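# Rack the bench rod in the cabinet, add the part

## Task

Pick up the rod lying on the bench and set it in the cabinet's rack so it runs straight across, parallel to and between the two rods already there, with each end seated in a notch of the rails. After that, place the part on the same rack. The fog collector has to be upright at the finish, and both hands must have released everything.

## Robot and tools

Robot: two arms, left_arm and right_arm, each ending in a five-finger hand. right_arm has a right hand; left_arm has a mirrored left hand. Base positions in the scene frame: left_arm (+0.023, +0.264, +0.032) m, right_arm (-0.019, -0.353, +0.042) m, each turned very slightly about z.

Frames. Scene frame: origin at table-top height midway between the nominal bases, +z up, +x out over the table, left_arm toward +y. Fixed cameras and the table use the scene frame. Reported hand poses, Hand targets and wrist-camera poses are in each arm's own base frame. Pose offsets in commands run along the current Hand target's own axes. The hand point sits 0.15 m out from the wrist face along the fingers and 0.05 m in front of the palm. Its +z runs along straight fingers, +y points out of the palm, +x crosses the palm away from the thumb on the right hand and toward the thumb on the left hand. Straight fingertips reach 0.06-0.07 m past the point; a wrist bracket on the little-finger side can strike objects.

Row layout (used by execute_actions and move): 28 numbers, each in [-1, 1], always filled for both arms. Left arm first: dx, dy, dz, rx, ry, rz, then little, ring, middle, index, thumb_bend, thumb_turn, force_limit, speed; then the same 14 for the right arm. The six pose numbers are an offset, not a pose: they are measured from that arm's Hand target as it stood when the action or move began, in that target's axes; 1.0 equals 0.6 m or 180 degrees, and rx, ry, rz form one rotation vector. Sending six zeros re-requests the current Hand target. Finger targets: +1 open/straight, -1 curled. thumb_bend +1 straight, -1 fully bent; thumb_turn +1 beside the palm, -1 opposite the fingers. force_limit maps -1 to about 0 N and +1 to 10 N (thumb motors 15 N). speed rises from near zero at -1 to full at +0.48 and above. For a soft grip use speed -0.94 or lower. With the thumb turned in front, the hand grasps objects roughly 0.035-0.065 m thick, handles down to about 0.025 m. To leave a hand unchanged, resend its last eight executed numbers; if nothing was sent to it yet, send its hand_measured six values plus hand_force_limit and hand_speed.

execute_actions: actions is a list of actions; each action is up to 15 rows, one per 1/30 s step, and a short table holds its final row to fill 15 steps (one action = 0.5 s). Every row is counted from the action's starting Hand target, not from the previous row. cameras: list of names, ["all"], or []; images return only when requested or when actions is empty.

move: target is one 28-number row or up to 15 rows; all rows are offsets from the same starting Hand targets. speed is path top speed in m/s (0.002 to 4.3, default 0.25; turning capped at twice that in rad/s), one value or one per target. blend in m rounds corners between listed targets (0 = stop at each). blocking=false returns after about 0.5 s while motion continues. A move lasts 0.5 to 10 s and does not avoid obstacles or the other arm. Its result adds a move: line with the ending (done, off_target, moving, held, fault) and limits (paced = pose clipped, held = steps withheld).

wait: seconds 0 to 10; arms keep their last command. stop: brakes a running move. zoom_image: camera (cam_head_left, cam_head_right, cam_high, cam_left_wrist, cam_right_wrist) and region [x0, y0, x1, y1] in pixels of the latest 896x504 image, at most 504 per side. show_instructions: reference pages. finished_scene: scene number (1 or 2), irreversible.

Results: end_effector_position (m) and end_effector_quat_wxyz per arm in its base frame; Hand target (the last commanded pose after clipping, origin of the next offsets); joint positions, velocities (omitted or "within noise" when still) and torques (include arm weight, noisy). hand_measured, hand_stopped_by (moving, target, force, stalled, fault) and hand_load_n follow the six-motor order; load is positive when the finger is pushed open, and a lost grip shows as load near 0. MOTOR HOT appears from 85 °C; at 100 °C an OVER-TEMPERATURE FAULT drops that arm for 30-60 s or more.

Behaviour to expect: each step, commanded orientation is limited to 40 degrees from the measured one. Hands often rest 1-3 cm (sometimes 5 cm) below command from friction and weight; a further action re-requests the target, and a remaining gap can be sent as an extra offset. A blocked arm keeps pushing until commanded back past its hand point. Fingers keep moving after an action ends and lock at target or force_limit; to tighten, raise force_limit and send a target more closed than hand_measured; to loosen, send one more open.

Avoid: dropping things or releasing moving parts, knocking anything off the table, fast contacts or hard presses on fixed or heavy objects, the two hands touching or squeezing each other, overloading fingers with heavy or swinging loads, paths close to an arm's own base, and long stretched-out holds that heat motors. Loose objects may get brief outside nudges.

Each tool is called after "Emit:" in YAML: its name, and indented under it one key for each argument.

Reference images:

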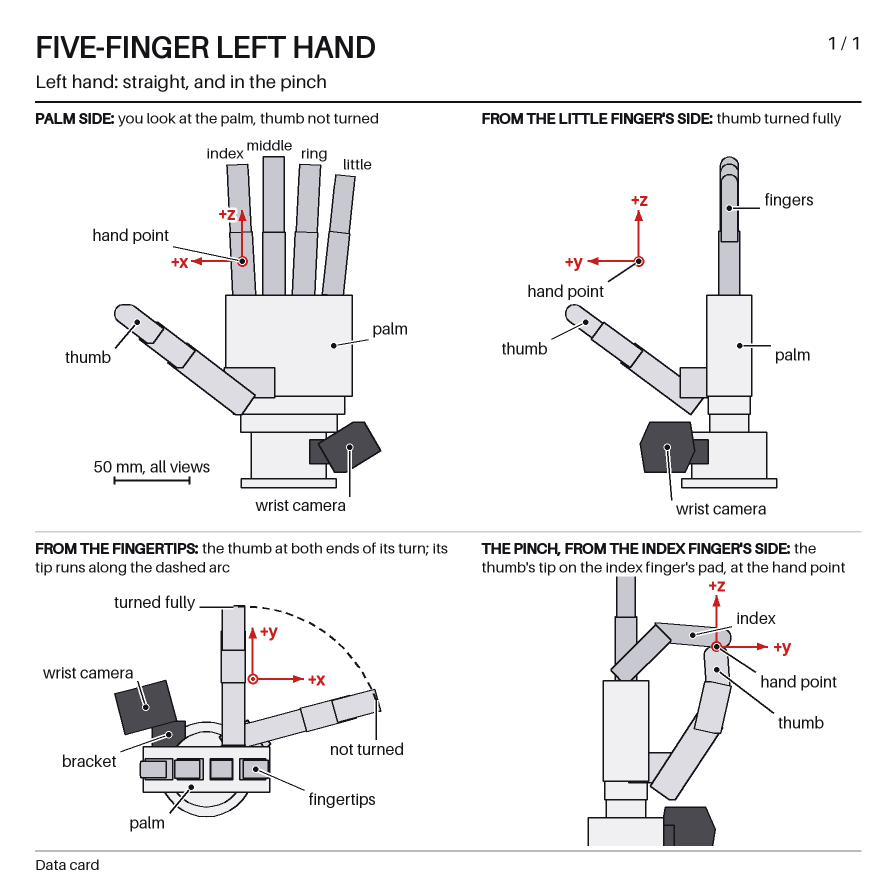

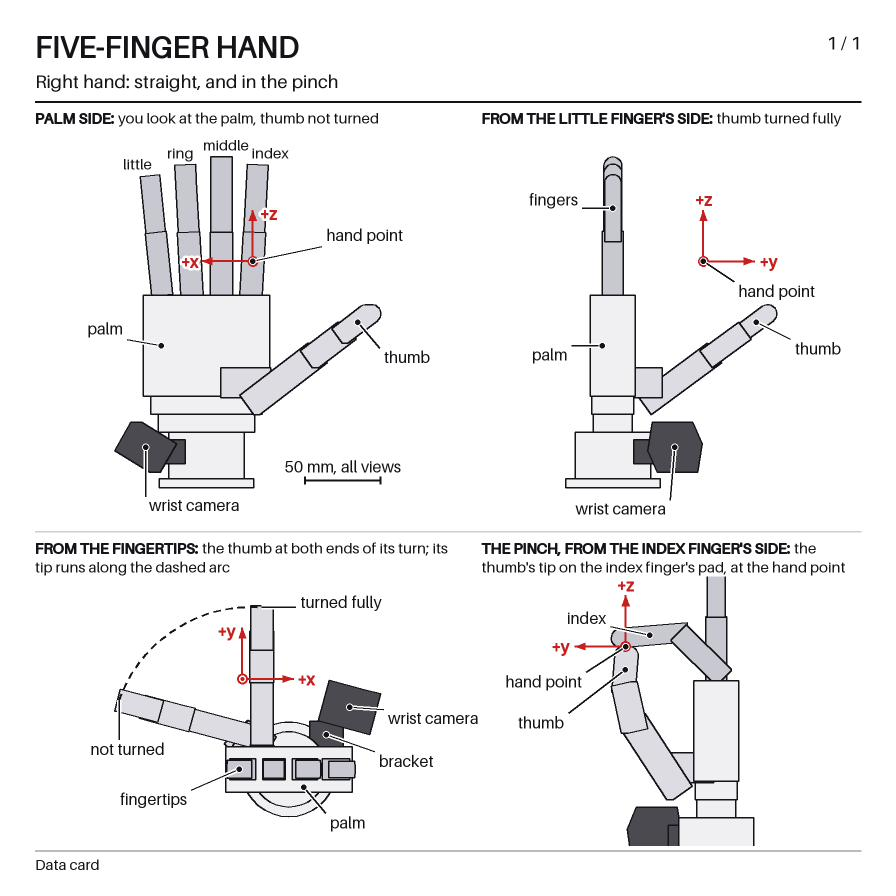

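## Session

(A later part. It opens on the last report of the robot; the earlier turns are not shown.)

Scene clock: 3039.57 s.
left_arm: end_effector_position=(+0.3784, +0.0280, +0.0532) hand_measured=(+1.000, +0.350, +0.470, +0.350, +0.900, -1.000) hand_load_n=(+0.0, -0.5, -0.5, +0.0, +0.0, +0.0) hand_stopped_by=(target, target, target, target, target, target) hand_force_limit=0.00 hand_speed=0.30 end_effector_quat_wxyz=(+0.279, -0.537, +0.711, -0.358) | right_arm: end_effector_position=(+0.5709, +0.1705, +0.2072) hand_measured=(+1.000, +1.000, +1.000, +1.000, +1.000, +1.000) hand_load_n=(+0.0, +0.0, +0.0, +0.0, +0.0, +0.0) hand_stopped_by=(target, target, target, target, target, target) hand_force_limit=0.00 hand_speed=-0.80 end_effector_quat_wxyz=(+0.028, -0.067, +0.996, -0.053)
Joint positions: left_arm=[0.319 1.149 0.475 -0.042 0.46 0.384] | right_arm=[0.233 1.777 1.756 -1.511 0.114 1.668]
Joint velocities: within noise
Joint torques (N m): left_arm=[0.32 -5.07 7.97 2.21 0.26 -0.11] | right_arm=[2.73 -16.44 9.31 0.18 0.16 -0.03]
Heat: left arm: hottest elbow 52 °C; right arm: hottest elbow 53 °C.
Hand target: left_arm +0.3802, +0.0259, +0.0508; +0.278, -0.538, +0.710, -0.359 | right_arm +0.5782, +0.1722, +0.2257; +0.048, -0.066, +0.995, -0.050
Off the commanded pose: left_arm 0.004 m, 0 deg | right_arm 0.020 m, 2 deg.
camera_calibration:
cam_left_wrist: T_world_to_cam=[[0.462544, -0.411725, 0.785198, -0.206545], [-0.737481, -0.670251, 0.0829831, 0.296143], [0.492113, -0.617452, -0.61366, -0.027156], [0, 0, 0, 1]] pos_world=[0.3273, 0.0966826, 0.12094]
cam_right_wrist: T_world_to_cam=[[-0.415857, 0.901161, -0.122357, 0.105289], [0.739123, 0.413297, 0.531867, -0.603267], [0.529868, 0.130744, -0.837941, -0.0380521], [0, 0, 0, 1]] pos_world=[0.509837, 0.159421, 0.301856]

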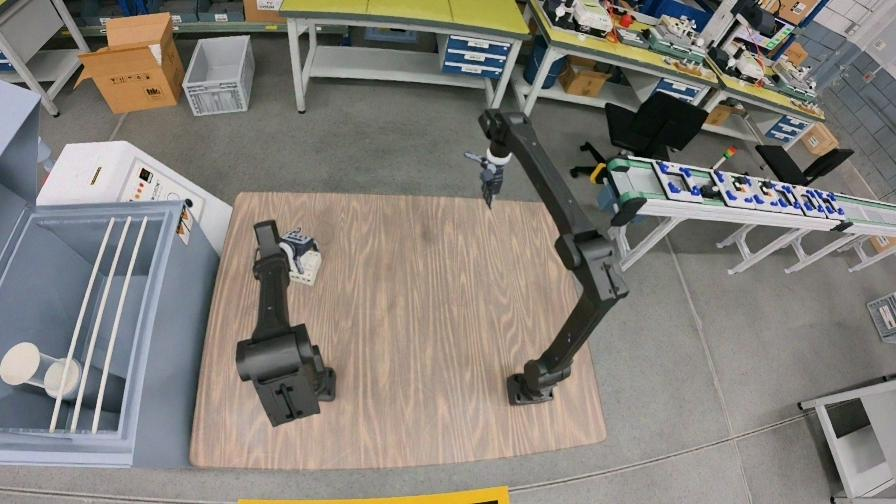

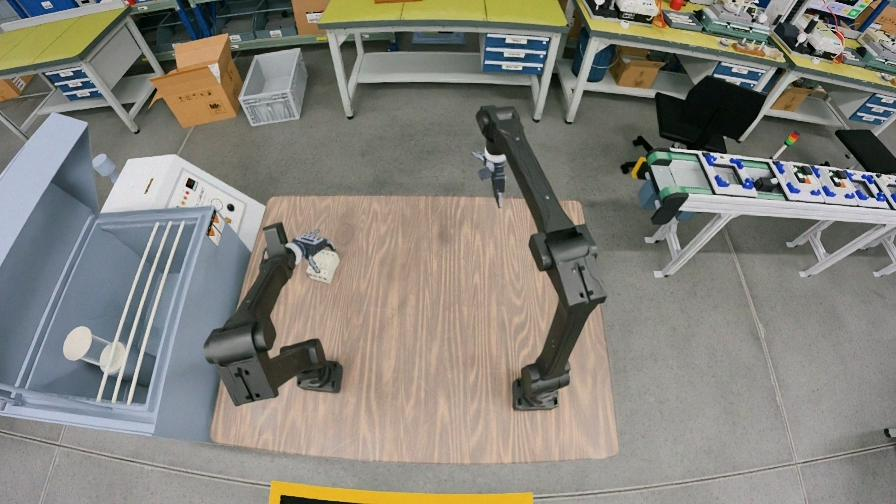

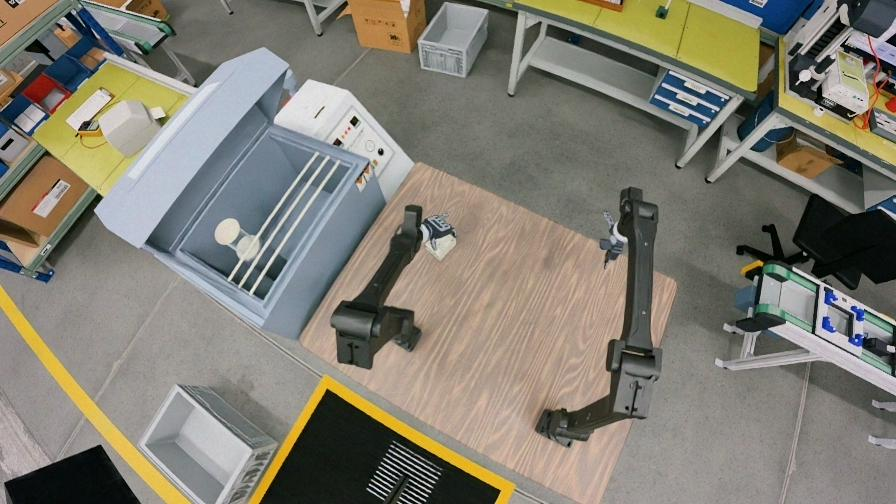

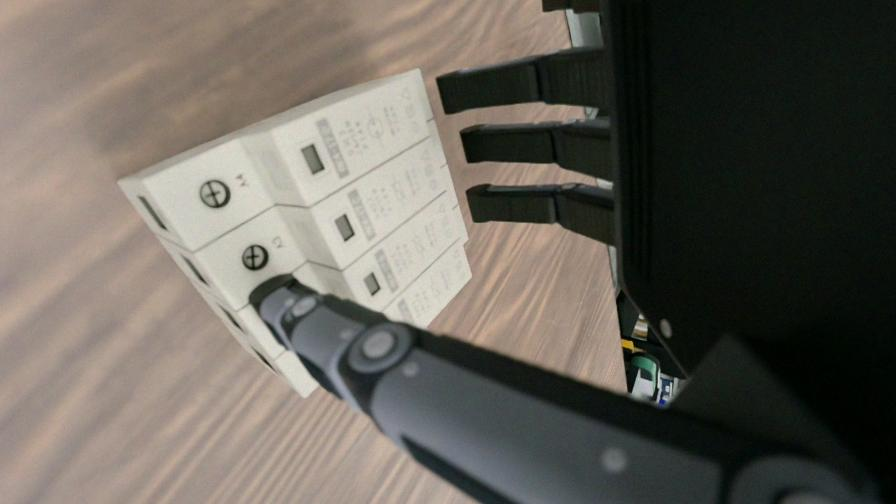

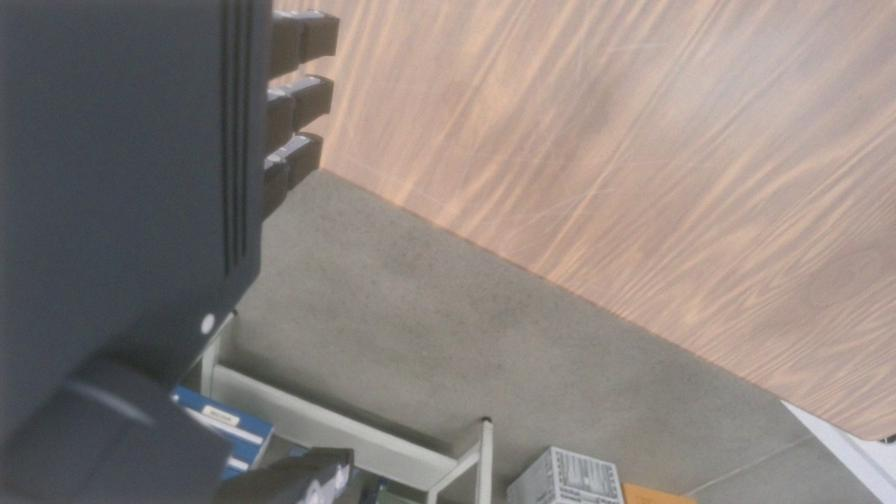

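Emit:
zoom_image:
  camera: "cam_left_wrist"
  region: [180, 50, 560, 410]

Emit:
zoom_image:
  camera: "cam_head_right"
  region: [260, 210, 370, 300]

Emit:
zoom_image:
  camera: "cam_head_left"
  region: [250, 210, 350, 300]

Scaled by 1.326 from the camera's 896x504 image, which has a finer 1280x720 frame.

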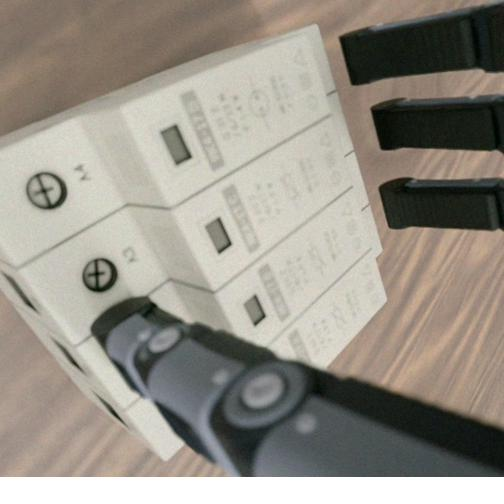

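Scaled by 4.582 from the camera's 896x504 image, which has a finer 1280x720 frame.

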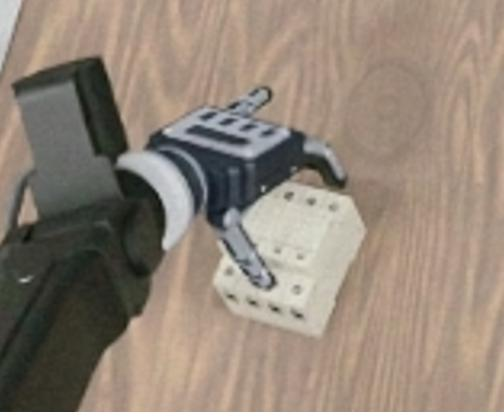

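Scaled by 5.040 from the camera's 896x504 image, which has a finer 1280x720 frame.

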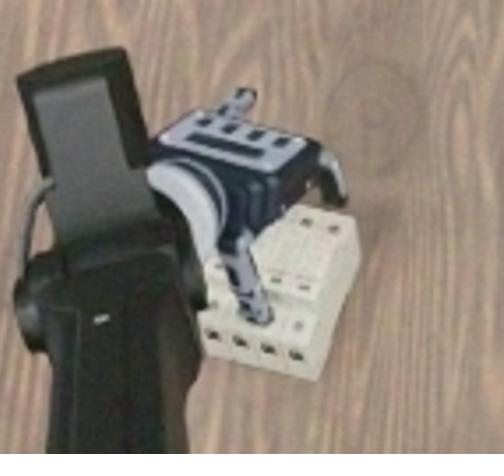

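Emit:
move:
  target: [0.0001,0.0067,0.0049,0,0,0,1,0.35,0.47,0.35,0.8,-1,0,-0.5, 0,0,0,0,0,0,1,1,1,1,1,1,0,-0.8]
  speed: 0.03
  cameras: ["cam_left_wrist"]

Scene clock: 3085.00 s.
left_arm: end_effector_position=(+0.3801, +0.0285, +0.0514) hand_measured=(+1.000, +0.350, +0.470, +0.350, +0.800, -1.000) hand_load_n=(+0.0, +0.0, +0.0, +0.0, +1.0, +0.0) hand_stopped_by=(target, target, target, target, target, target) hand_force_limit=0.00 hand_speed=-0.50 end_effector_quat_wxyz=(+0.281, -0.536, +0.711, -0.359) | right_arm: end_effector_position=(+0.5709, +0.1705, +0.2072) hand_measured=(+1.000, +1.000, +1.000, +1.000, +1.000, +1.000) hand_load_n=(+0.5, +0.0, +0.0, +0.0, +0.0, +0.0) hand_stopped_by=(target, target, target, target, target, target) hand_force_limit=0.00 hand_speed=-0.80 end_effector_quat_wxyz=(+0.028, -0.067, +0.996, -0.053)
Joint positions: left_arm=[0.319 1.159 0.472 -0.023 0.46 0.383] | right_arm=[0.233 1.777 1.756 -1.511 0.114 1.668]
Joint torques (N m): left_arm=[0.32 -4.72 7.56 2.3 0.26 -0.08] | right_arm=[3.19 -16.38 9.09 0.29 0.17 0.02]
Heat: left arm: hottest elbow 51 °C; right arm: hottest elbow 53 °C.
Hand target: left_arm +0.3803, +0.0260, +0.0459; +0.278, -0.538, +0.710, -0.359 | right_arm +0.5782, +0.1722, +0.2257; +0.048, -0.066, +0.995, -0.050
Off the commanded pose: left_arm 0.006 m, 0 deg | right_arm 0.020 m, 2 deg.
move: off_target (right_arm)
camera_calibration:
cam_left_wrist: T_world_to_cam=[[0.458154, -0.412277, 0.787479, -0.204131], [-0.73748, -0.670869, 0.0778377, 0.298231], [0.496204, -0.616411, -0.611407, -0.0305423], [0, 0, 0, 1]] pos_world=[0.328618, 0.0970887, 0.118862]
Images, in order (width x height): cam_left_wrist 896x504.

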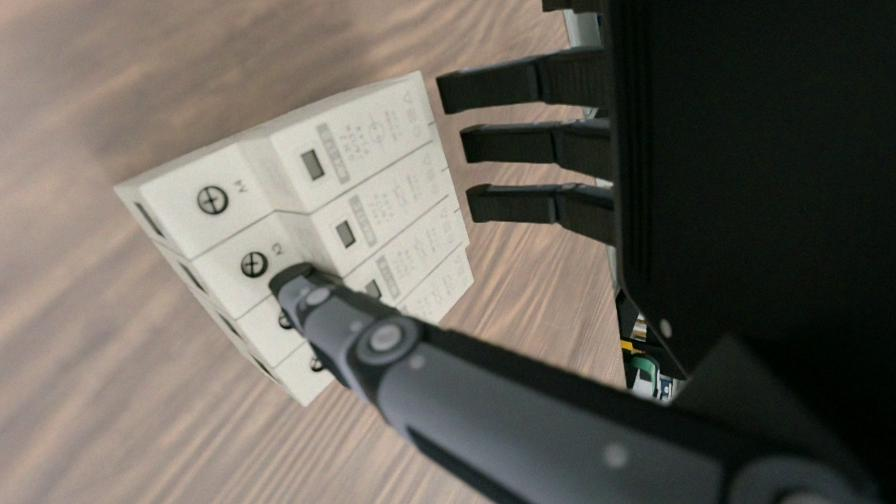

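Emit:
move:
  target: [0.0001,0.0047,0.0034,0,0,0,1,0.25,0.37,0.25,0.8,-1,-0.4,-0.8, 0,0,0,0,0,0,1,1,1,1,1,1,0,-0.8]
  speed: 0.03
  cameras: ["cam_left_wrist"]

Scene clock: 3089.10 s.
left_arm: end_effector_position=(+0.3821, +0.0287, +0.0515) hand_measured=(+1.000, +0.250, +0.370, +0.250, +0.800, -1.000) hand_load_n=(+0.0, +0.0, +0.0, +1.5, +2.0, +0.0) hand_stopped_by=(target, target, target, target, target, target) hand_force_limit=-0.40 hand_speed=-0.80 end_effector_quat_wxyz=(+0.285, -0.536, +0.708, -0.361) | right_arm: end_effector_position=(+0.5709, +0.1705, +0.2072) hand_measured=(+1.000, +1.000, +1.000, +1.000, +1.000, +1.000) hand_load_n=(+0.0, +0.0, +0.0, +0.0, +0.0, +0.0) hand_stopped_by=(target, target, target, target, target, target) hand_force_limit=0.00 hand_speed=-0.80 end_effector_quat_wxyz=(+0.028, -0.067, +0.996, -0.053)
Joint positions: left_arm=[0.318 1.162 0.469 -0.006 0.459 0.376] | right_arm=[0.233 1.777 1.756 -1.511 0.114 1.668]
Joint torques (N m): left_arm=[0.56 -4.42 7.27 2.17 0.26 -0.01] | right_arm=[3.49 -16.32 9.14 0.16 0.14 0.03]
Heat: left arm: hottest elbow 51 °C; right arm: hottest elbow 53 °C.
Hand target: left_arm +0.3803, +0.0259, +0.0424; +0.278, -0.538, +0.710, -0.359 | right_arm +0.5782, +0.1722, +0.2257; +0.048, -0.066, +0.995, -0.050
Off the commanded pose: left_arm 0.010 m, 1 deg | right_arm 0.020 m, 2 deg.
move: off_target (right_arm)
camera_calibration:
cam_left_wrist: T_world_to_cam=[[0.453083, -0.409122, 0.792045, -0.203542], [-0.73529, -0.673859, 0.072543, 0.299304], [0.504047, -0.615251, -0.606138, -0.0346392], [0, 0, 0, 1]] pos_world=[0.329757, 0.0971033, 0.118506]
Images, in order (width x height): cam_left_wrist 896x504.

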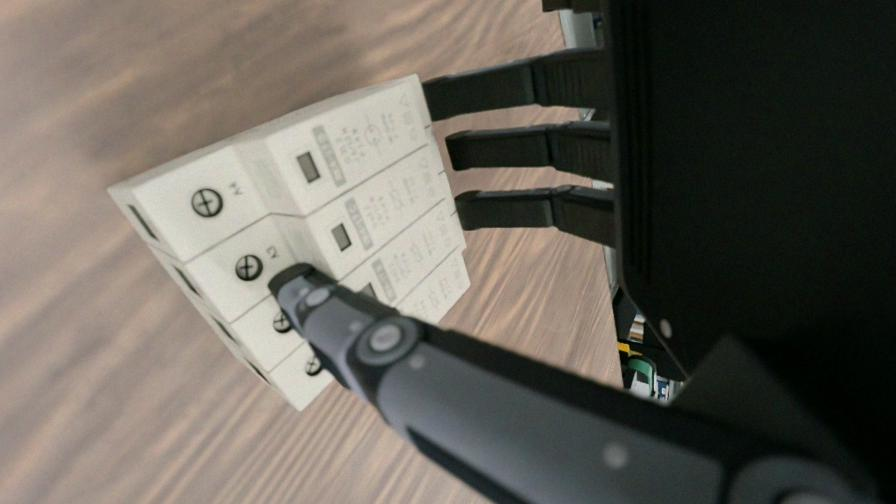

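Emit:
move:
  target: [0,-0.004,-0.003,0,0,0,1,0.12,0.24,0.12,0.7,-1,-0.2,-0.8, 0,0,0,0,0,0,1,1,1,1,1,1,0,-0.8]
  speed: 0.03
  cameras: ["cam_left_wrist"]

Scene clock: 3100.10 s.
left_arm: end_effector_position=(+0.3828, +0.0289, +0.0519) hand_measured=(+1.000, +0.216, +0.246, +0.236, +0.798, -1.000) hand_load_n=(+0.0, +1.0, +10.0, +0.0, +11.5, +2.5) hand_stopped_by=(target, force, force, force, force, target) hand_force_limit=-0.20 hand_speed=-0.80 end_effector_quat_wxyz=(+0.286, -0.535, +0.708, -0.361) | right_arm: end_effector_position=(+0.5709, +0.1705, +0.2072) hand_measured=(+1.000, +1.000, +1.000, +1.000, +1.000, +1.000) hand_load_n=(+0.0, +0.0, +0.0, -0.5, +0.0, +0.0) hand_stopped_by=(target, target, target, target, target, target) hand_force_limit=0.00 hand_speed=-0.80 end_effector_quat_wxyz=(+0.028, -0.067, +0.996, -0.053)
Joint positions: left_arm=[0.318 1.162 0.469 -0.003 0.459 0.376] | right_arm=[0.233 1.777 1.756 -1.511 0.114 1.668]
Joint torques (N m): left_arm=[0.56 -5.54 7.75 1.54 0.26 -0.03] | right_arm=[3.43 -16.21 9.03 0.34 0.17 -0.02]
Heat: left arm: hottest elbow 50 °C; right arm: hottest elbow 53 °C.
Hand target: left_arm +0.3802, +0.0259, +0.0454; +0.278, -0.538, +0.710, -0.359 | right_arm +0.5782, +0.1722, +0.2257; +0.048, -0.066, +0.995, -0.050
Off the commanded pose: left_arm 0.008 m, 1 deg | right_arm 0.020 m, 2 deg.
move: off_target (right_arm)
camera_calibration:
cam_left_wrist: T_world_to_cam=[[0.450809, -0.409902, 0.792938, -0.203134], [-0.735535, -0.67388, 0.0698175, 0.300204], [0.505727, -0.614708, -0.605289, -0.0353519], [0, 0, 0, 1]] pos_world=[0.330264, 0.0973055, 0.118715]
Images, in order (width x height): cam_left_wrist 896x504.

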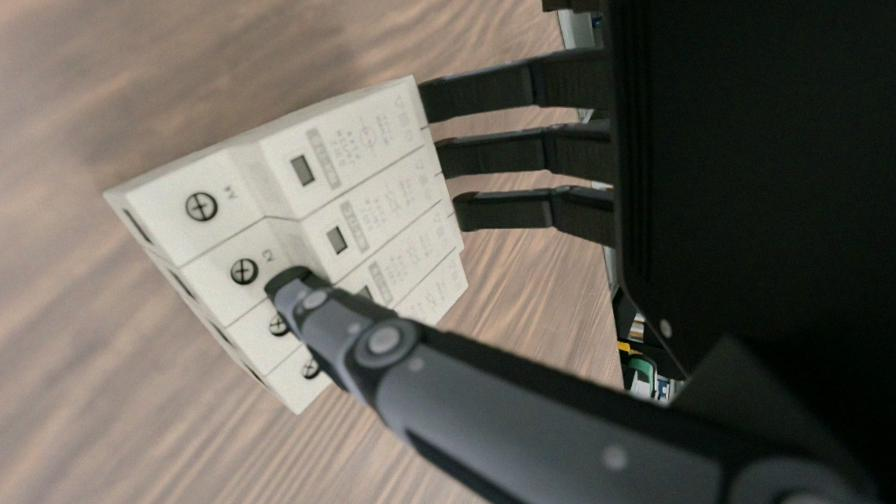

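Emit:
move:
  target: [0,0,0,0,0,0,1,0.10,0.24,0.10,0.7,-1,-0.4,-0.85, 0,0,0,0,0,0,1,1,1,1,1,1,0,-0.8]
  speed: 0.03

Scene clock: 3104.70 s.
left_arm: end_effector_position=(+0.3828, +0.0289, +0.0519) hand_measured=(+1.000, +0.206, +0.246, +0.210, +0.800, -1.000) hand_load_n=(-0.5, +3.5, +7.0, +5.0, +14.5, +1.5) hand_stopped_by=(target, force, force, force, force, target) hand_force_limit=-0.40 hand_speed=-0.85 end_effector_quat_wxyz=(+0.286, -0.535, +0.708, -0.361) | right_arm: end_effector_position=(+0.5709, +0.1705, +0.2072) hand_measured=(+1.000, +1.000, +1.000, +1.000, +1.000, +1.000) hand_load_n=(+0.0, +0.0, +0.0, +0.0, +0.0, +0.0) hand_stopped_by=(target, target, target, target, target, target) hand_force_limit=0.00 hand_speed=-0.80 end_effector_quat_wxyz=(+0.028, -0.067, +0.996, -0.053)
Joint positions: left_arm=[0.318 1.162 0.469 -0.003 0.459 0.376] | right_arm=[0.233 1.777 1.756 -1.511 0.114 1.668]
Joint torques (N m): left_arm=[0.32 -5.48 7.71 1.58 0.27 -0.07] | right_arm=[3.02 -16.03 9.32 0.25 0.18 0.02]
Heat: left arm: hottest elbow 50 °C; right arm: hottest elbow 53 °C.
Hand target: left_arm +0.3802, +0.0259, +0.0454; +0.278, -0.538, +0.710, -0.359 | right_arm +0.5782, +0.1722, +0.2257; +0.048, -0.066, +0.995, -0.050
Off the commanded pose: left_arm 0.008 m, 1 deg | right_arm 0.020 m, 2 deg.
move: off_target (right_arm)

Emit:
move:
  target: [-0.0005,-0.0404,-0.0294,0,0,0,1,0.10,0.24,0.10,0.7,-1,-0.4,-0.85, 0,0,0,0,0,0,1,1,1,1,1,1,0,-0.8]
  speed: 0.03
  cameras: ["cam_left_wrist","cam_head_right"]

Scene clock: 3109.83 s.
left_arm: end_effector_position=(+0.3644, +0.0235, +0.0547) hand_measured=(+1.000, +0.206, +0.246, +0.210, +0.800, -1.000) hand_load_n=(+0.0, +4.0, +8.0, +0.5, +13.0, +3.5) hand_stopped_by=(target, force, force, force, force, target) hand_force_limit=-0.40 hand_speed=-0.85 end_effector_quat_wxyz=(+0.263, -0.547, +0.712, -0.352) | right_arm: end_effector_position=(+0.5709, +0.1705, +0.2072) hand_measured=(+1.000, +1.000, +1.000, +1.000, +1.000, +1.000) hand_load_n=(+0.0, +0.0, +0.0, +0.5, +0.0, +0.0) hand_stopped_by=(target, target, target, target, target, target) hand_force_limit=0.00 hand_speed=-0.80 end_effector_quat_wxyz=(+0.028, -0.067, +0.996, -0.053)
Joint positions: left_arm=[0.318 1.109 0.469 -0.113 0.456 0.379] | right_arm=[0.233 1.777 1.756 -1.511 0.114 1.668]
Joint torques (N m): left_arm=[0.15 -6.65 11.36 1.05 0.41 -0.08] | right_arm=[3.25 -15.79 9.28 0.42 0.17 0.06]
Heat: left arm: hottest elbow 50 °C; right arm: hottest elbow 53 °C.
Hand target: left_arm +0.3802, +0.0260, +0.0754; +0.279, -0.538, +0.710, -0.359 | right_arm +0.5782, +0.1722, +0.2257; +0.048, -0.066, +0.995, -0.050
Off the commanded pose: left_arm 0.026 m, 2 deg | right_arm 0.020 m, 2 deg.
move: off_target (left_arm, right_arm)
camera_calibration:
cam_left_wrist: T_world_to_cam=[[0.492996, -0.398764, 0.773267, -0.213886], [-0.730199, -0.672872, 0.118547, 0.278263], [0.473038, -0.623082, -0.6229, -0.0145651], [0, 0, 0, 1]] pos_world=[0.315522, 0.09287, 0.123331]
Images, in order (width x height): cam_head_right 896x504, cam_left_wrist 896x504.

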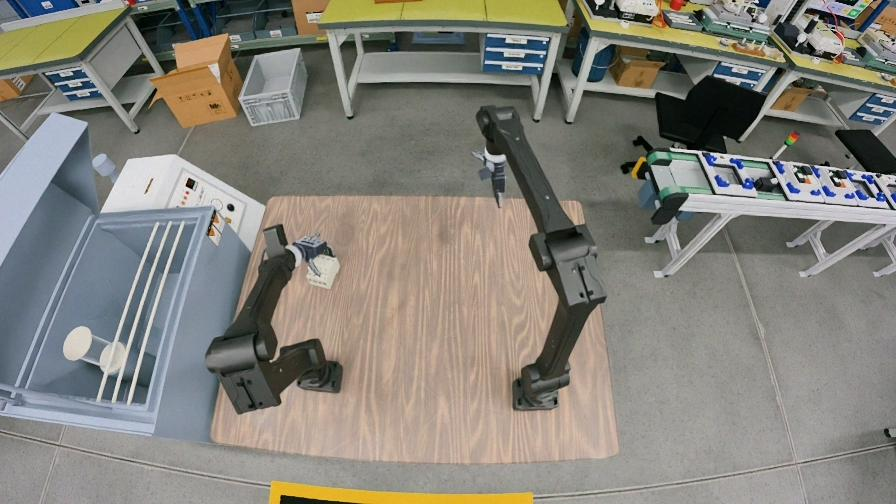

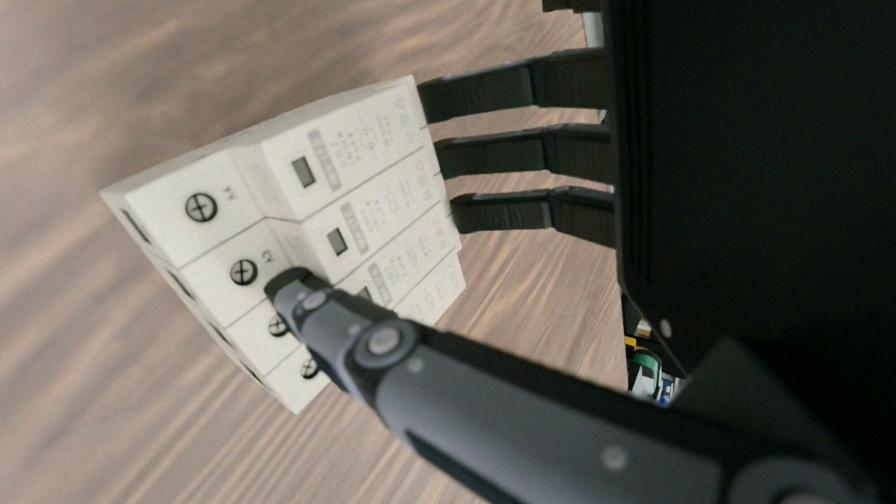

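Emit:
move:
  target: [-0.0005,-0.0404,-0.0294,0,0,0,1,0.10,0.24,0.10,0.7,-1,-0.4,-0.85, 0,0,0,0,0,0,1,1,1,1,1,1,0,-0.8]
  speed: 0.05
  cameras: ["cam_left_wrist","cam_head_right"]

Scene clock: 3114.37 s.
left_arm: end_effector_position=(+0.3674, +0.0249, +0.0891) hand_measured=(+1.000, +0.204, +0.244, +0.210, +0.796, -1.000) hand_load_n=(+0.0, +0.0, +0.0, +0.0, +0.0, +0.0) hand_stopped_by=(target, force, force, force, force, target) hand_force_limit=-0.40 hand_speed=-0.85 end_effector_quat_wxyz=(+0.270, -0.544, +0.711, -0.353) | right_arm: end_effector_position=(+0.5709, +0.1705, +0.2072) hand_measured=(+1.000, +1.000, +1.000, +1.000, +1.000, +1.000) hand_load_n=(+0.0, +0.0, +0.0, +0.0, +0.0, +0.0) hand_stopped_by=(target, target, target, target, target, target) hand_force_limit=0.00 hand_speed=-0.80 end_effector_quat_wxyz=(+0.028, -0.067, +0.996, -0.053)
Joint positions: left_arm=[0.318 1.035 0.525 -0.229 0.453 0.379] | right_arm=[0.233 1.777 1.756 -1.511 0.114 1.668]
Joint torques (N m): left_arm=[0.44 -5.54 11.63 1.1 0.53 -0.08] | right_arm=[3.02 -15.97 9.14 0.24 0.15 -0.02]
Heat: left arm: hottest elbow 51 °C; right arm: hottest elbow 53 °C.
Hand target: left_arm +0.3802, +0.0260, +0.1054; +0.279, -0.538, +0.710, -0.359 | right_arm +0.5782, +0.1722, +0.2257; +0.048, -0.066, +0.995, -0.050
Off the commanded pose: left_arm 0.021 m, 1 deg | right_arm 0.020 m, 2 deg.
move: off_target (left_arm, right_arm)
camera_calibration:
cam_left_wrist: T_world_to_cam=[[0.483818, -0.403025, 0.776847, -0.238234], [-0.730679, -0.674583, 0.105094, 0.278608], [0.481693, -0.618472, -0.620858, 0.00285157], [0, 0, 0, 1]] pos_world=[0.317461, 0.0936934, 0.157562]
Images, in order (width x height): cam_head_right 896x504, cam_left_wrist 896x504.

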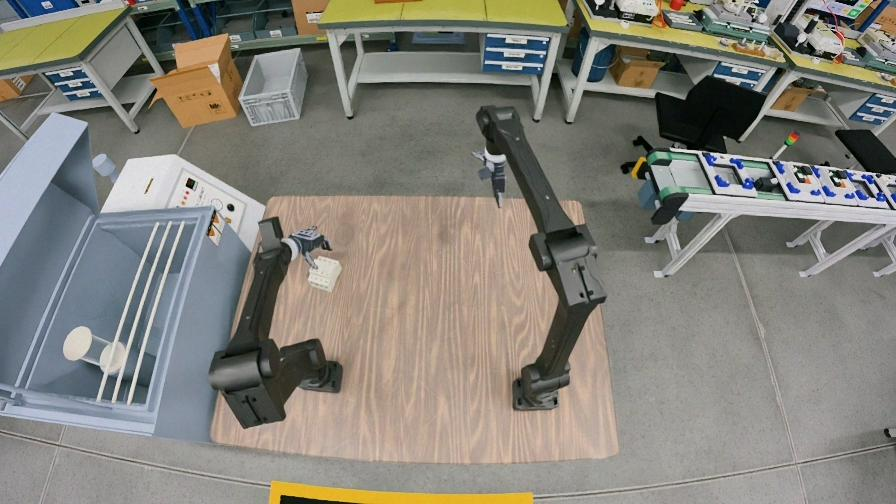

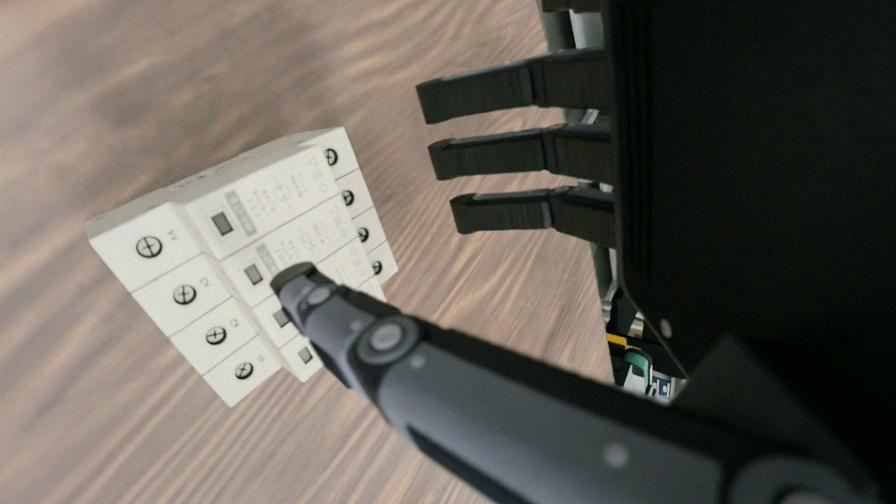

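Emit:
zoom_image:
  camera: "cam_left_wrist"
  region: [70, 110, 420, 420]

Emit:
zoom_image:
  camera: "cam_head_right"
  region: [270, 210, 370, 300]

Scaled by 1.440 from the camera's 896x504 image, which has a finer 1280x720 frame.

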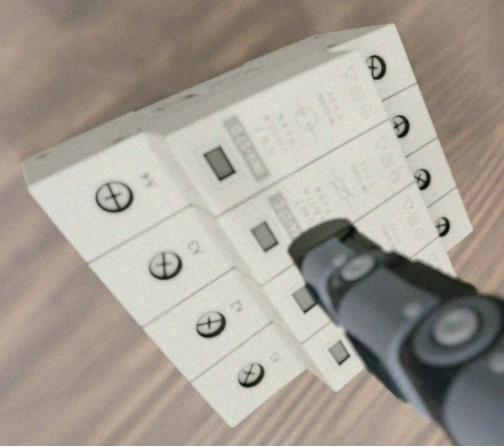

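Scaled by 5.040 from the camera's 896x504 image, which has a finer 1280x720 frame.

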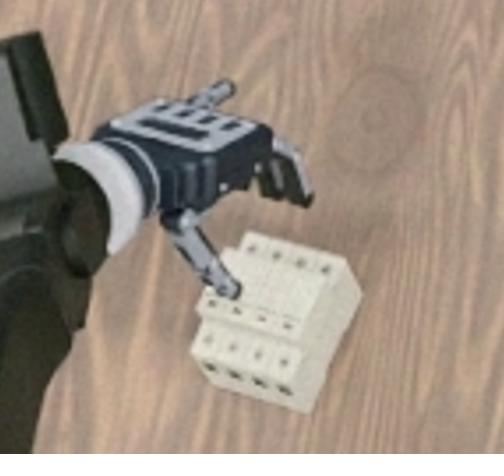

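Emit:
zoom_image:
  camera: "cam_left_wrist"
  region: [80, 120, 240, 300]

Emit:
zoom_image:
  camera: "cam_left_wrist"
  region: [260, 110, 400, 290]

Scaled by 2.800 from the camera's 896x504 image, which has a finer 1280x720 frame.

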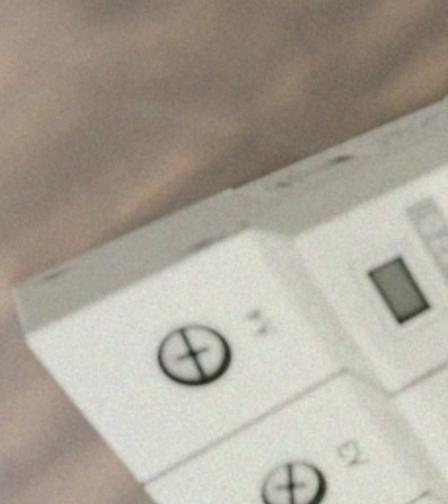

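Scaled by 2.800 from the camera's 896x504 image, which has a finer 1280x720 frame.

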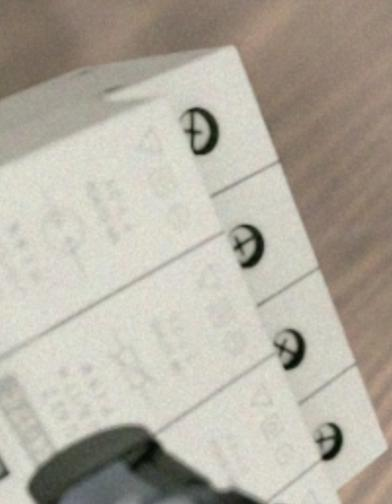

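Emit:
move:
  target: [0.0273,0.0790,0.0083,0.0139,0,0,1,0.3,0.42,0.3,0.85,-1,-0.4,-0.2, 0,0,0,0,0,0,1,1,1,1,1,1,0,-0.8]
  speed: 0.06
  cameras: ["cam_left_wrist","cam_head_right","cam_head_left"]

Emit:
zoom_image:
  camera: "cam_left_wrist"
  region: [70, 30, 520, 430]

Emit:
zoom_image:
  camera: "cam_head_right"
  region: [280, 220, 360, 300]

Emit:
zoom_image:
  camera: "cam_head_left"
  region: [250, 220, 340, 300]

Scene clock: 3318.97 s.
left_arm: end_effector_position=(+0.3502, +0.0147, +0.0597) hand_measured=(+1.000, +0.300, +0.420, +0.300, +0.850, -1.000) hand_load_n=(+0.0, +0.0, +0.0, +0.0, +0.0, +0.0) hand_stopped_by=(target, target, target, target, target, target) hand_force_limit=-0.40 hand_speed=-0.20 end_effector_quat_wxyz=(+0.282, -0.531, +0.708, -0.370) | right_arm: end_effector_position=(+0.5709, +0.1705, +0.2072) hand_measured=(+1.000, +1.000, +1.000, +1.000, +1.000, +1.000) hand_load_n=(+0.0, +0.0, +0.0, +0.0, +0.0, +0.0) hand_stopped_by=(target, target, target, target, target, target) hand_force_limit=0.00 hand_speed=-0.80 end_effector_quat_wxyz=(+0.028, -0.067, +0.996, -0.053)
Joint positions: left_arm=[0.319 1.022 0.402 -0.073 0.479 0.374] | right_arm=[0.233 1.777 1.756 -1.511 0.114 1.668]
Joint torques (N m): left_arm=[1.49 -5.3 8.2 2.35 0.53 -0.11] | right_arm=[3.25 -16.56 9.31 0.31 0.14 0]
Heat: left arm: hottest elbow 60 °C; right arm: hottest elbow 53 °C.
Hand target: left_arm +0.3529, +0.0169, +0.0639; +0.290, -0.531, +0.702, -0.374 | right_arm +0.5782, +0.1722, +0.2257; +0.048, -0.066, +0.995, -0.050
Off the commanded pose: left_arm 0.006 m, 1 deg | right_arm 0.020 m, 2 deg.
move: off_target (right_arm)
camera_calibration:
cam_left_wrist: T_world_to_cam=[[0.440155, -0.405519, 0.801135, -0.197332], [-0.745254, -0.662659, 0.0740278, 0.269048], [0.50086, -0.629633, -0.593887, -0.0216875], [0, 0, 0, 1]] pos_world=[0.298228, 0.0846101, 0.125292]
Images, in order (width x height): cam_head_left 896x504, cam_head_right 896x504, cam_left_wrist 896x504.

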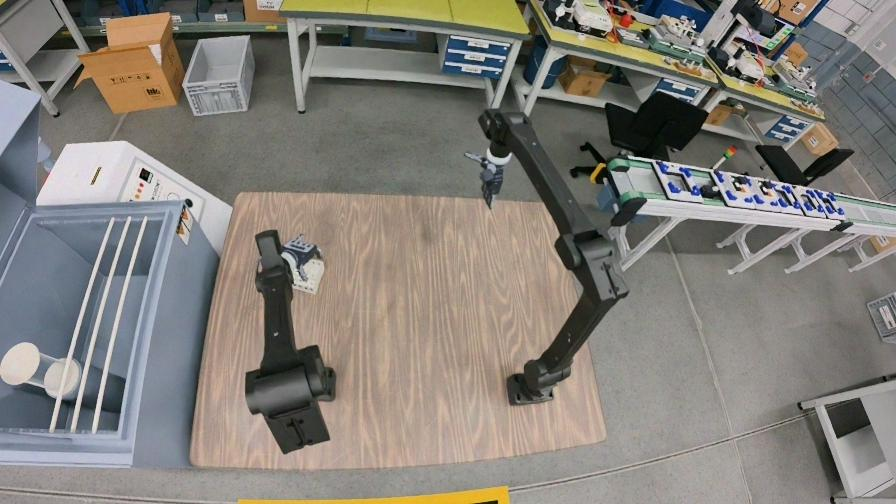

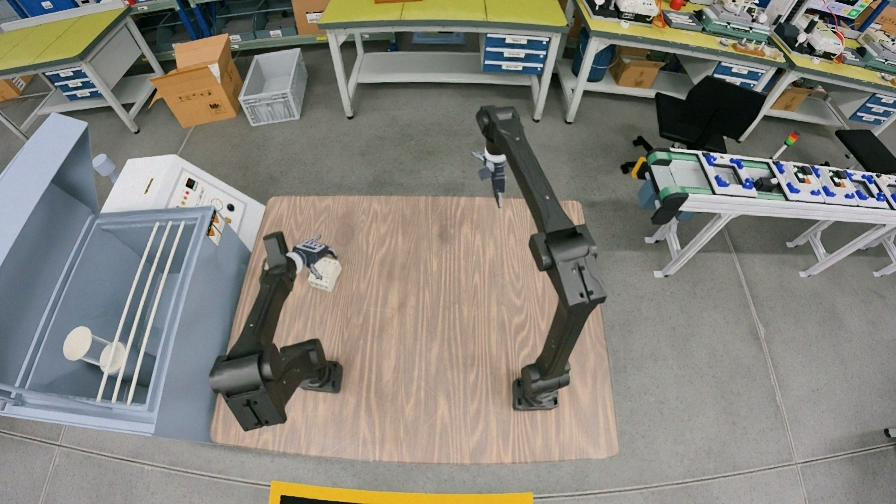

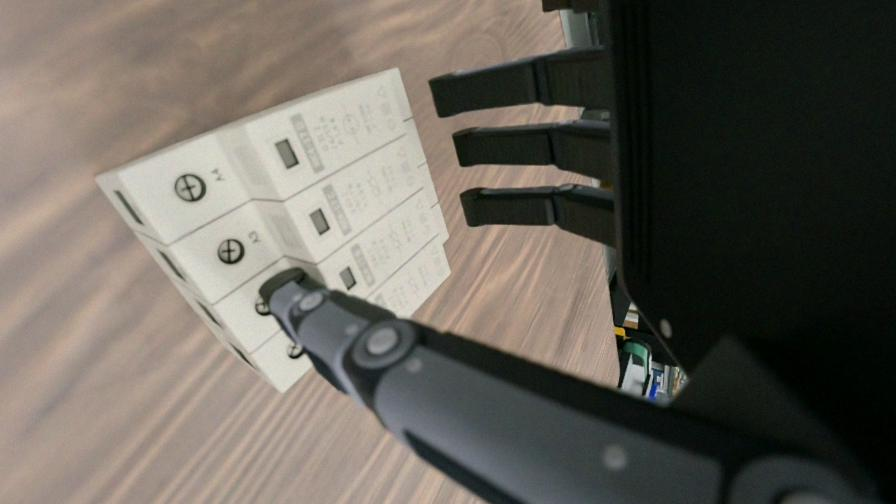

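Scaled by 1.120 from the camera's 896x504 image, which has a finer 1280x720 frame.

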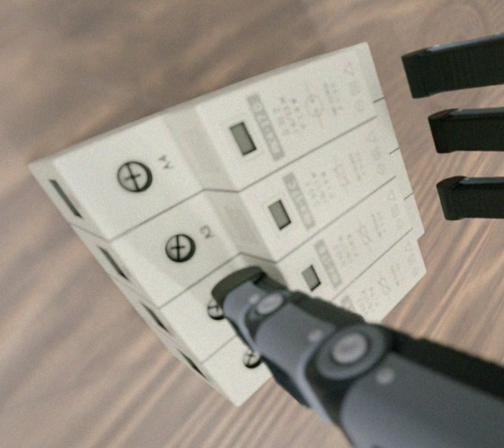

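Scaled by 6.300 from the camera's 896x504 image, which has a finer 1280x720 frame.

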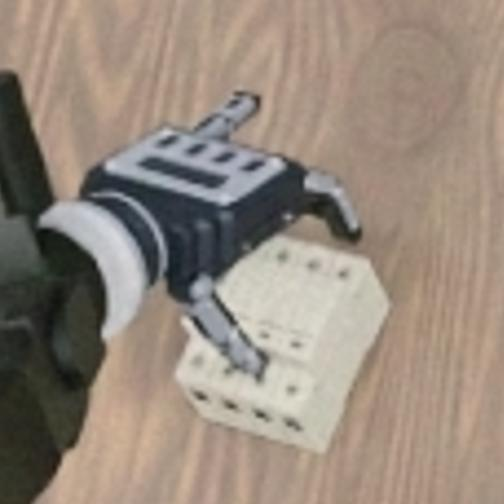

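Scaled by 5.600 from the camera's 896x504 image, which has a finer 1280x720 frame.

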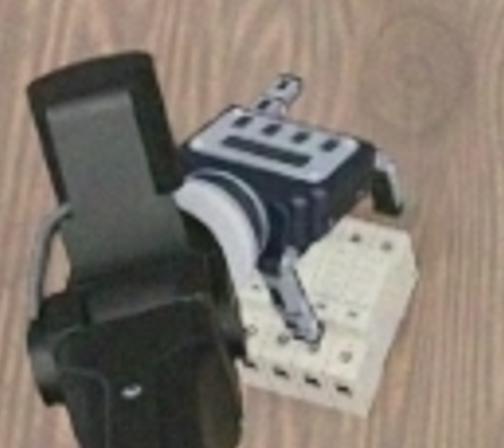

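Emit:
zoom_image:
  camera: "cam_left_wrist"
  region: [90, 80, 320, 290]

Emit:
zoom_image:
  camera: "cam_left_wrist"
  region: [320, 50, 520, 290]

Scaled by 2.191 from the camera's 896x504 image, which has a finer 1280x720 frame.

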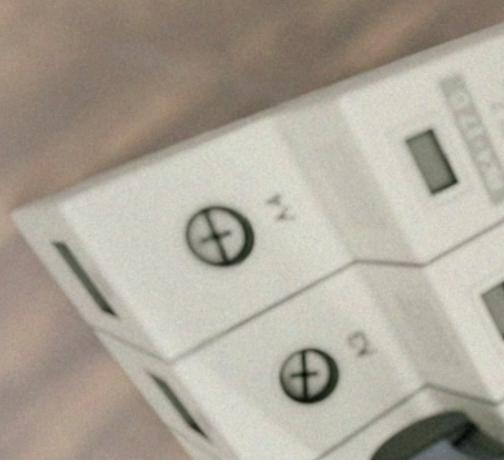

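Scaled by 2.100 from the camera's 896x504 image, which has a finer 1280x720 frame.

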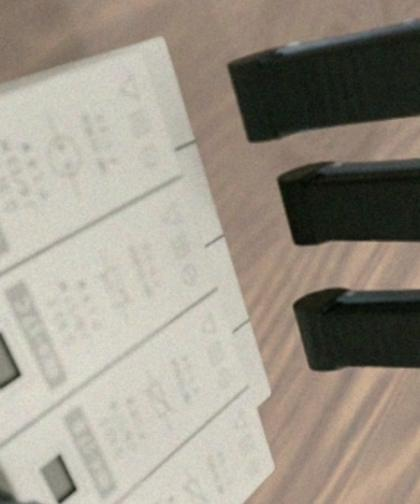

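Emit:
move:
  target:
    - [-0.0006,0.0087,-0.0011,0,0,0,1,0.2,0.32,0.2,0.85,-1,-0.6,-0.4, 0,0,0,0,0,0,1,1,1,1,1,1,0,-0.8]
    - [-0.0006,0.0087,-0.0011,0,0,0,1,0.2,0.32,0.2,0.72,-1,-0.6,-0.4, 0,0,0,0,0,0,1,1,1,1,1,1,0,-0.8]
    - [-0.0006,0.0125,0.0014,0,0,0,1,0.2,0.32,0.2,0.72,-1,-0.6,-0.4, 0,0,0,0,0,0,1,1,1,1,1,1,0,-0.8]
  speed: 0.04
  cameras: ["cam_left_wrist"]

Emit:
zoom_image:
  camera: "cam_left_wrist"
  region: [180, 50, 520, 350]

Scene clock: 3357.43 s.
left_arm: end_effector_position=(+0.3473, +0.0156, +0.0558) hand_measured=(+1.000, +0.200, +0.320, +0.200, +0.720, -1.000) hand_load_n=(-0.5, +0.0, +0.0, +0.0, +0.5, +0.5) hand_stopped_by=(target, target, target, target, target, target) hand_force_limit=-0.60 hand_speed=-0.40 end_effector_quat_wxyz=(+0.284, -0.532, +0.706, -0.372) | right_arm: end_effector_position=(+0.5709, +0.1705, +0.2072) hand_measured=(+1.000, +1.000, +1.000, +1.000, +1.000, +1.000) hand_load_n=(+0.0, +0.0, +0.0, +0.0, +0.0, +0.0) hand_stopped_by=(target, target, target, target, target, target) hand_force_limit=0.00 hand_speed=-0.80 end_effector_quat_wxyz=(+0.028, -0.067, +0.996, -0.053)
Joint positions: left_arm=[0.329 1.022 0.386 -0.053 0.487 0.374] | right_arm=[0.233 1.777 1.756 -1.511 0.114 1.668]
Joint torques (N m): left_arm=[1.79 -4.48 8.16 2.39 0.51 -0.08] | right_arm=[2.9 -16.32 9.11 0.25 0.14 0.01]
Heat: left arm: hottest elbow 55 °C; right arm: hottest elbow 53 °C.
Hand target: left_arm +0.3498, +0.0183, +0.0572; +0.290, -0.531, +0.702, -0.374 | right_arm +0.5782, +0.1722, +0.2257; +0.048, -0.066, +0.995, -0.050
Off the commanded pose: left_arm 0.004 m, 1 deg | right_arm 0.020 m, 2 deg.
move: off_target (right_arm)
camera_calibration:
cam_left_wrist: T_world_to_cam=[[0.437434, -0.400848, 0.804967, -0.19188], [-0.743306, -0.66498, 0.0727868, 0.26723], [0.506111, -0.630176, -0.588838, -0.0240756], [0, 0, 0, 1]] pos_world=[0.294754, 0.085616, 0.12083]
Images, in order (width x height): cam_left_wrist 896x504.

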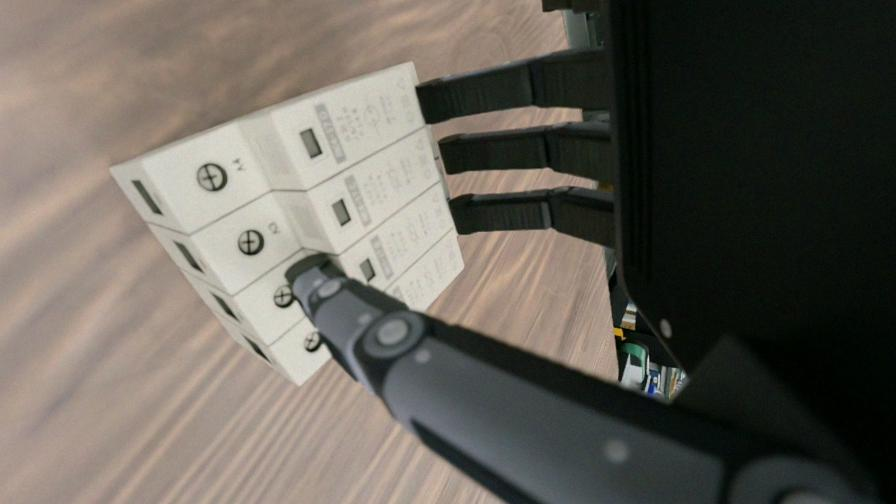

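Scaled by 1.482 from the camera's 896x504 image, which has a finer 1280x720 frame.

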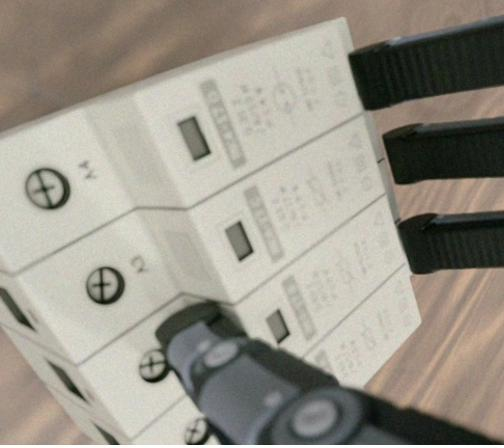

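Emit:
move:
  target: [0,0.0049,0.0032,0,0,0,1,0.2,0.32,0.2,0.72,-1,-0.6,-0.4, 0,0,0,0,0,0,1,1,1,1,1,1,0,-0.8]
  speed: 0.04

Scene clock: 3360.80 s.
left_arm: end_effector_position=(+0.3474, +0.0156, +0.0548) hand_measured=(+1.000, +0.200, +0.320, +0.200, +0.720, -1.000) hand_load_n=(+0.0, +0.0, +0.0, +0.0, +0.5, +0.5) hand_stopped_by=(target, target, target, target, target, target) hand_force_limit=-0.60 hand_speed=-0.40 end_effector_quat_wxyz=(+0.287, -0.530, +0.705, -0.373) | right_arm: end_effector_position=(+0.5709, +0.1705, +0.2072) hand_measured=(+1.000, +1.000, +1.000, +1.000, +1.000, +1.000) hand_load_n=(+0.0, +0.0, +0.0, +0.0, +0.0, +0.0) hand_stopped_by=(target, target, target, target, target, target) hand_force_limit=0.00 hand_speed=-0.80 end_effector_quat_wxyz=(+0.028, -0.067, +0.996, -0.053)
Joint positions: left_arm=[0.329 1.022 0.379 -0.038 0.487 0.374] | right_arm=[0.233 1.777 1.756 -1.511 0.114 1.668]
Joint torques (N m): left_arm=[1.38 -3.84 8.25 2.41 0.52 -0.05] | right_arm=[2.78 -16.32 9.16 0.12 0.18 0.02]
Heat: left arm: hottest elbow 55 °C; right arm: hottest elbow 53 °C.
Hand target: left_arm +0.3497, +0.0183, +0.0536; +0.290, -0.531, +0.702, -0.374 | right_arm +0.5782, +0.1722, +0.2257; +0.048, -0.066, +0.995, -0.050
Off the commanded pose: left_arm 0.004 m, 1 deg | right_arm 0.020 m, 2 deg.
move: off_target (right_arm)


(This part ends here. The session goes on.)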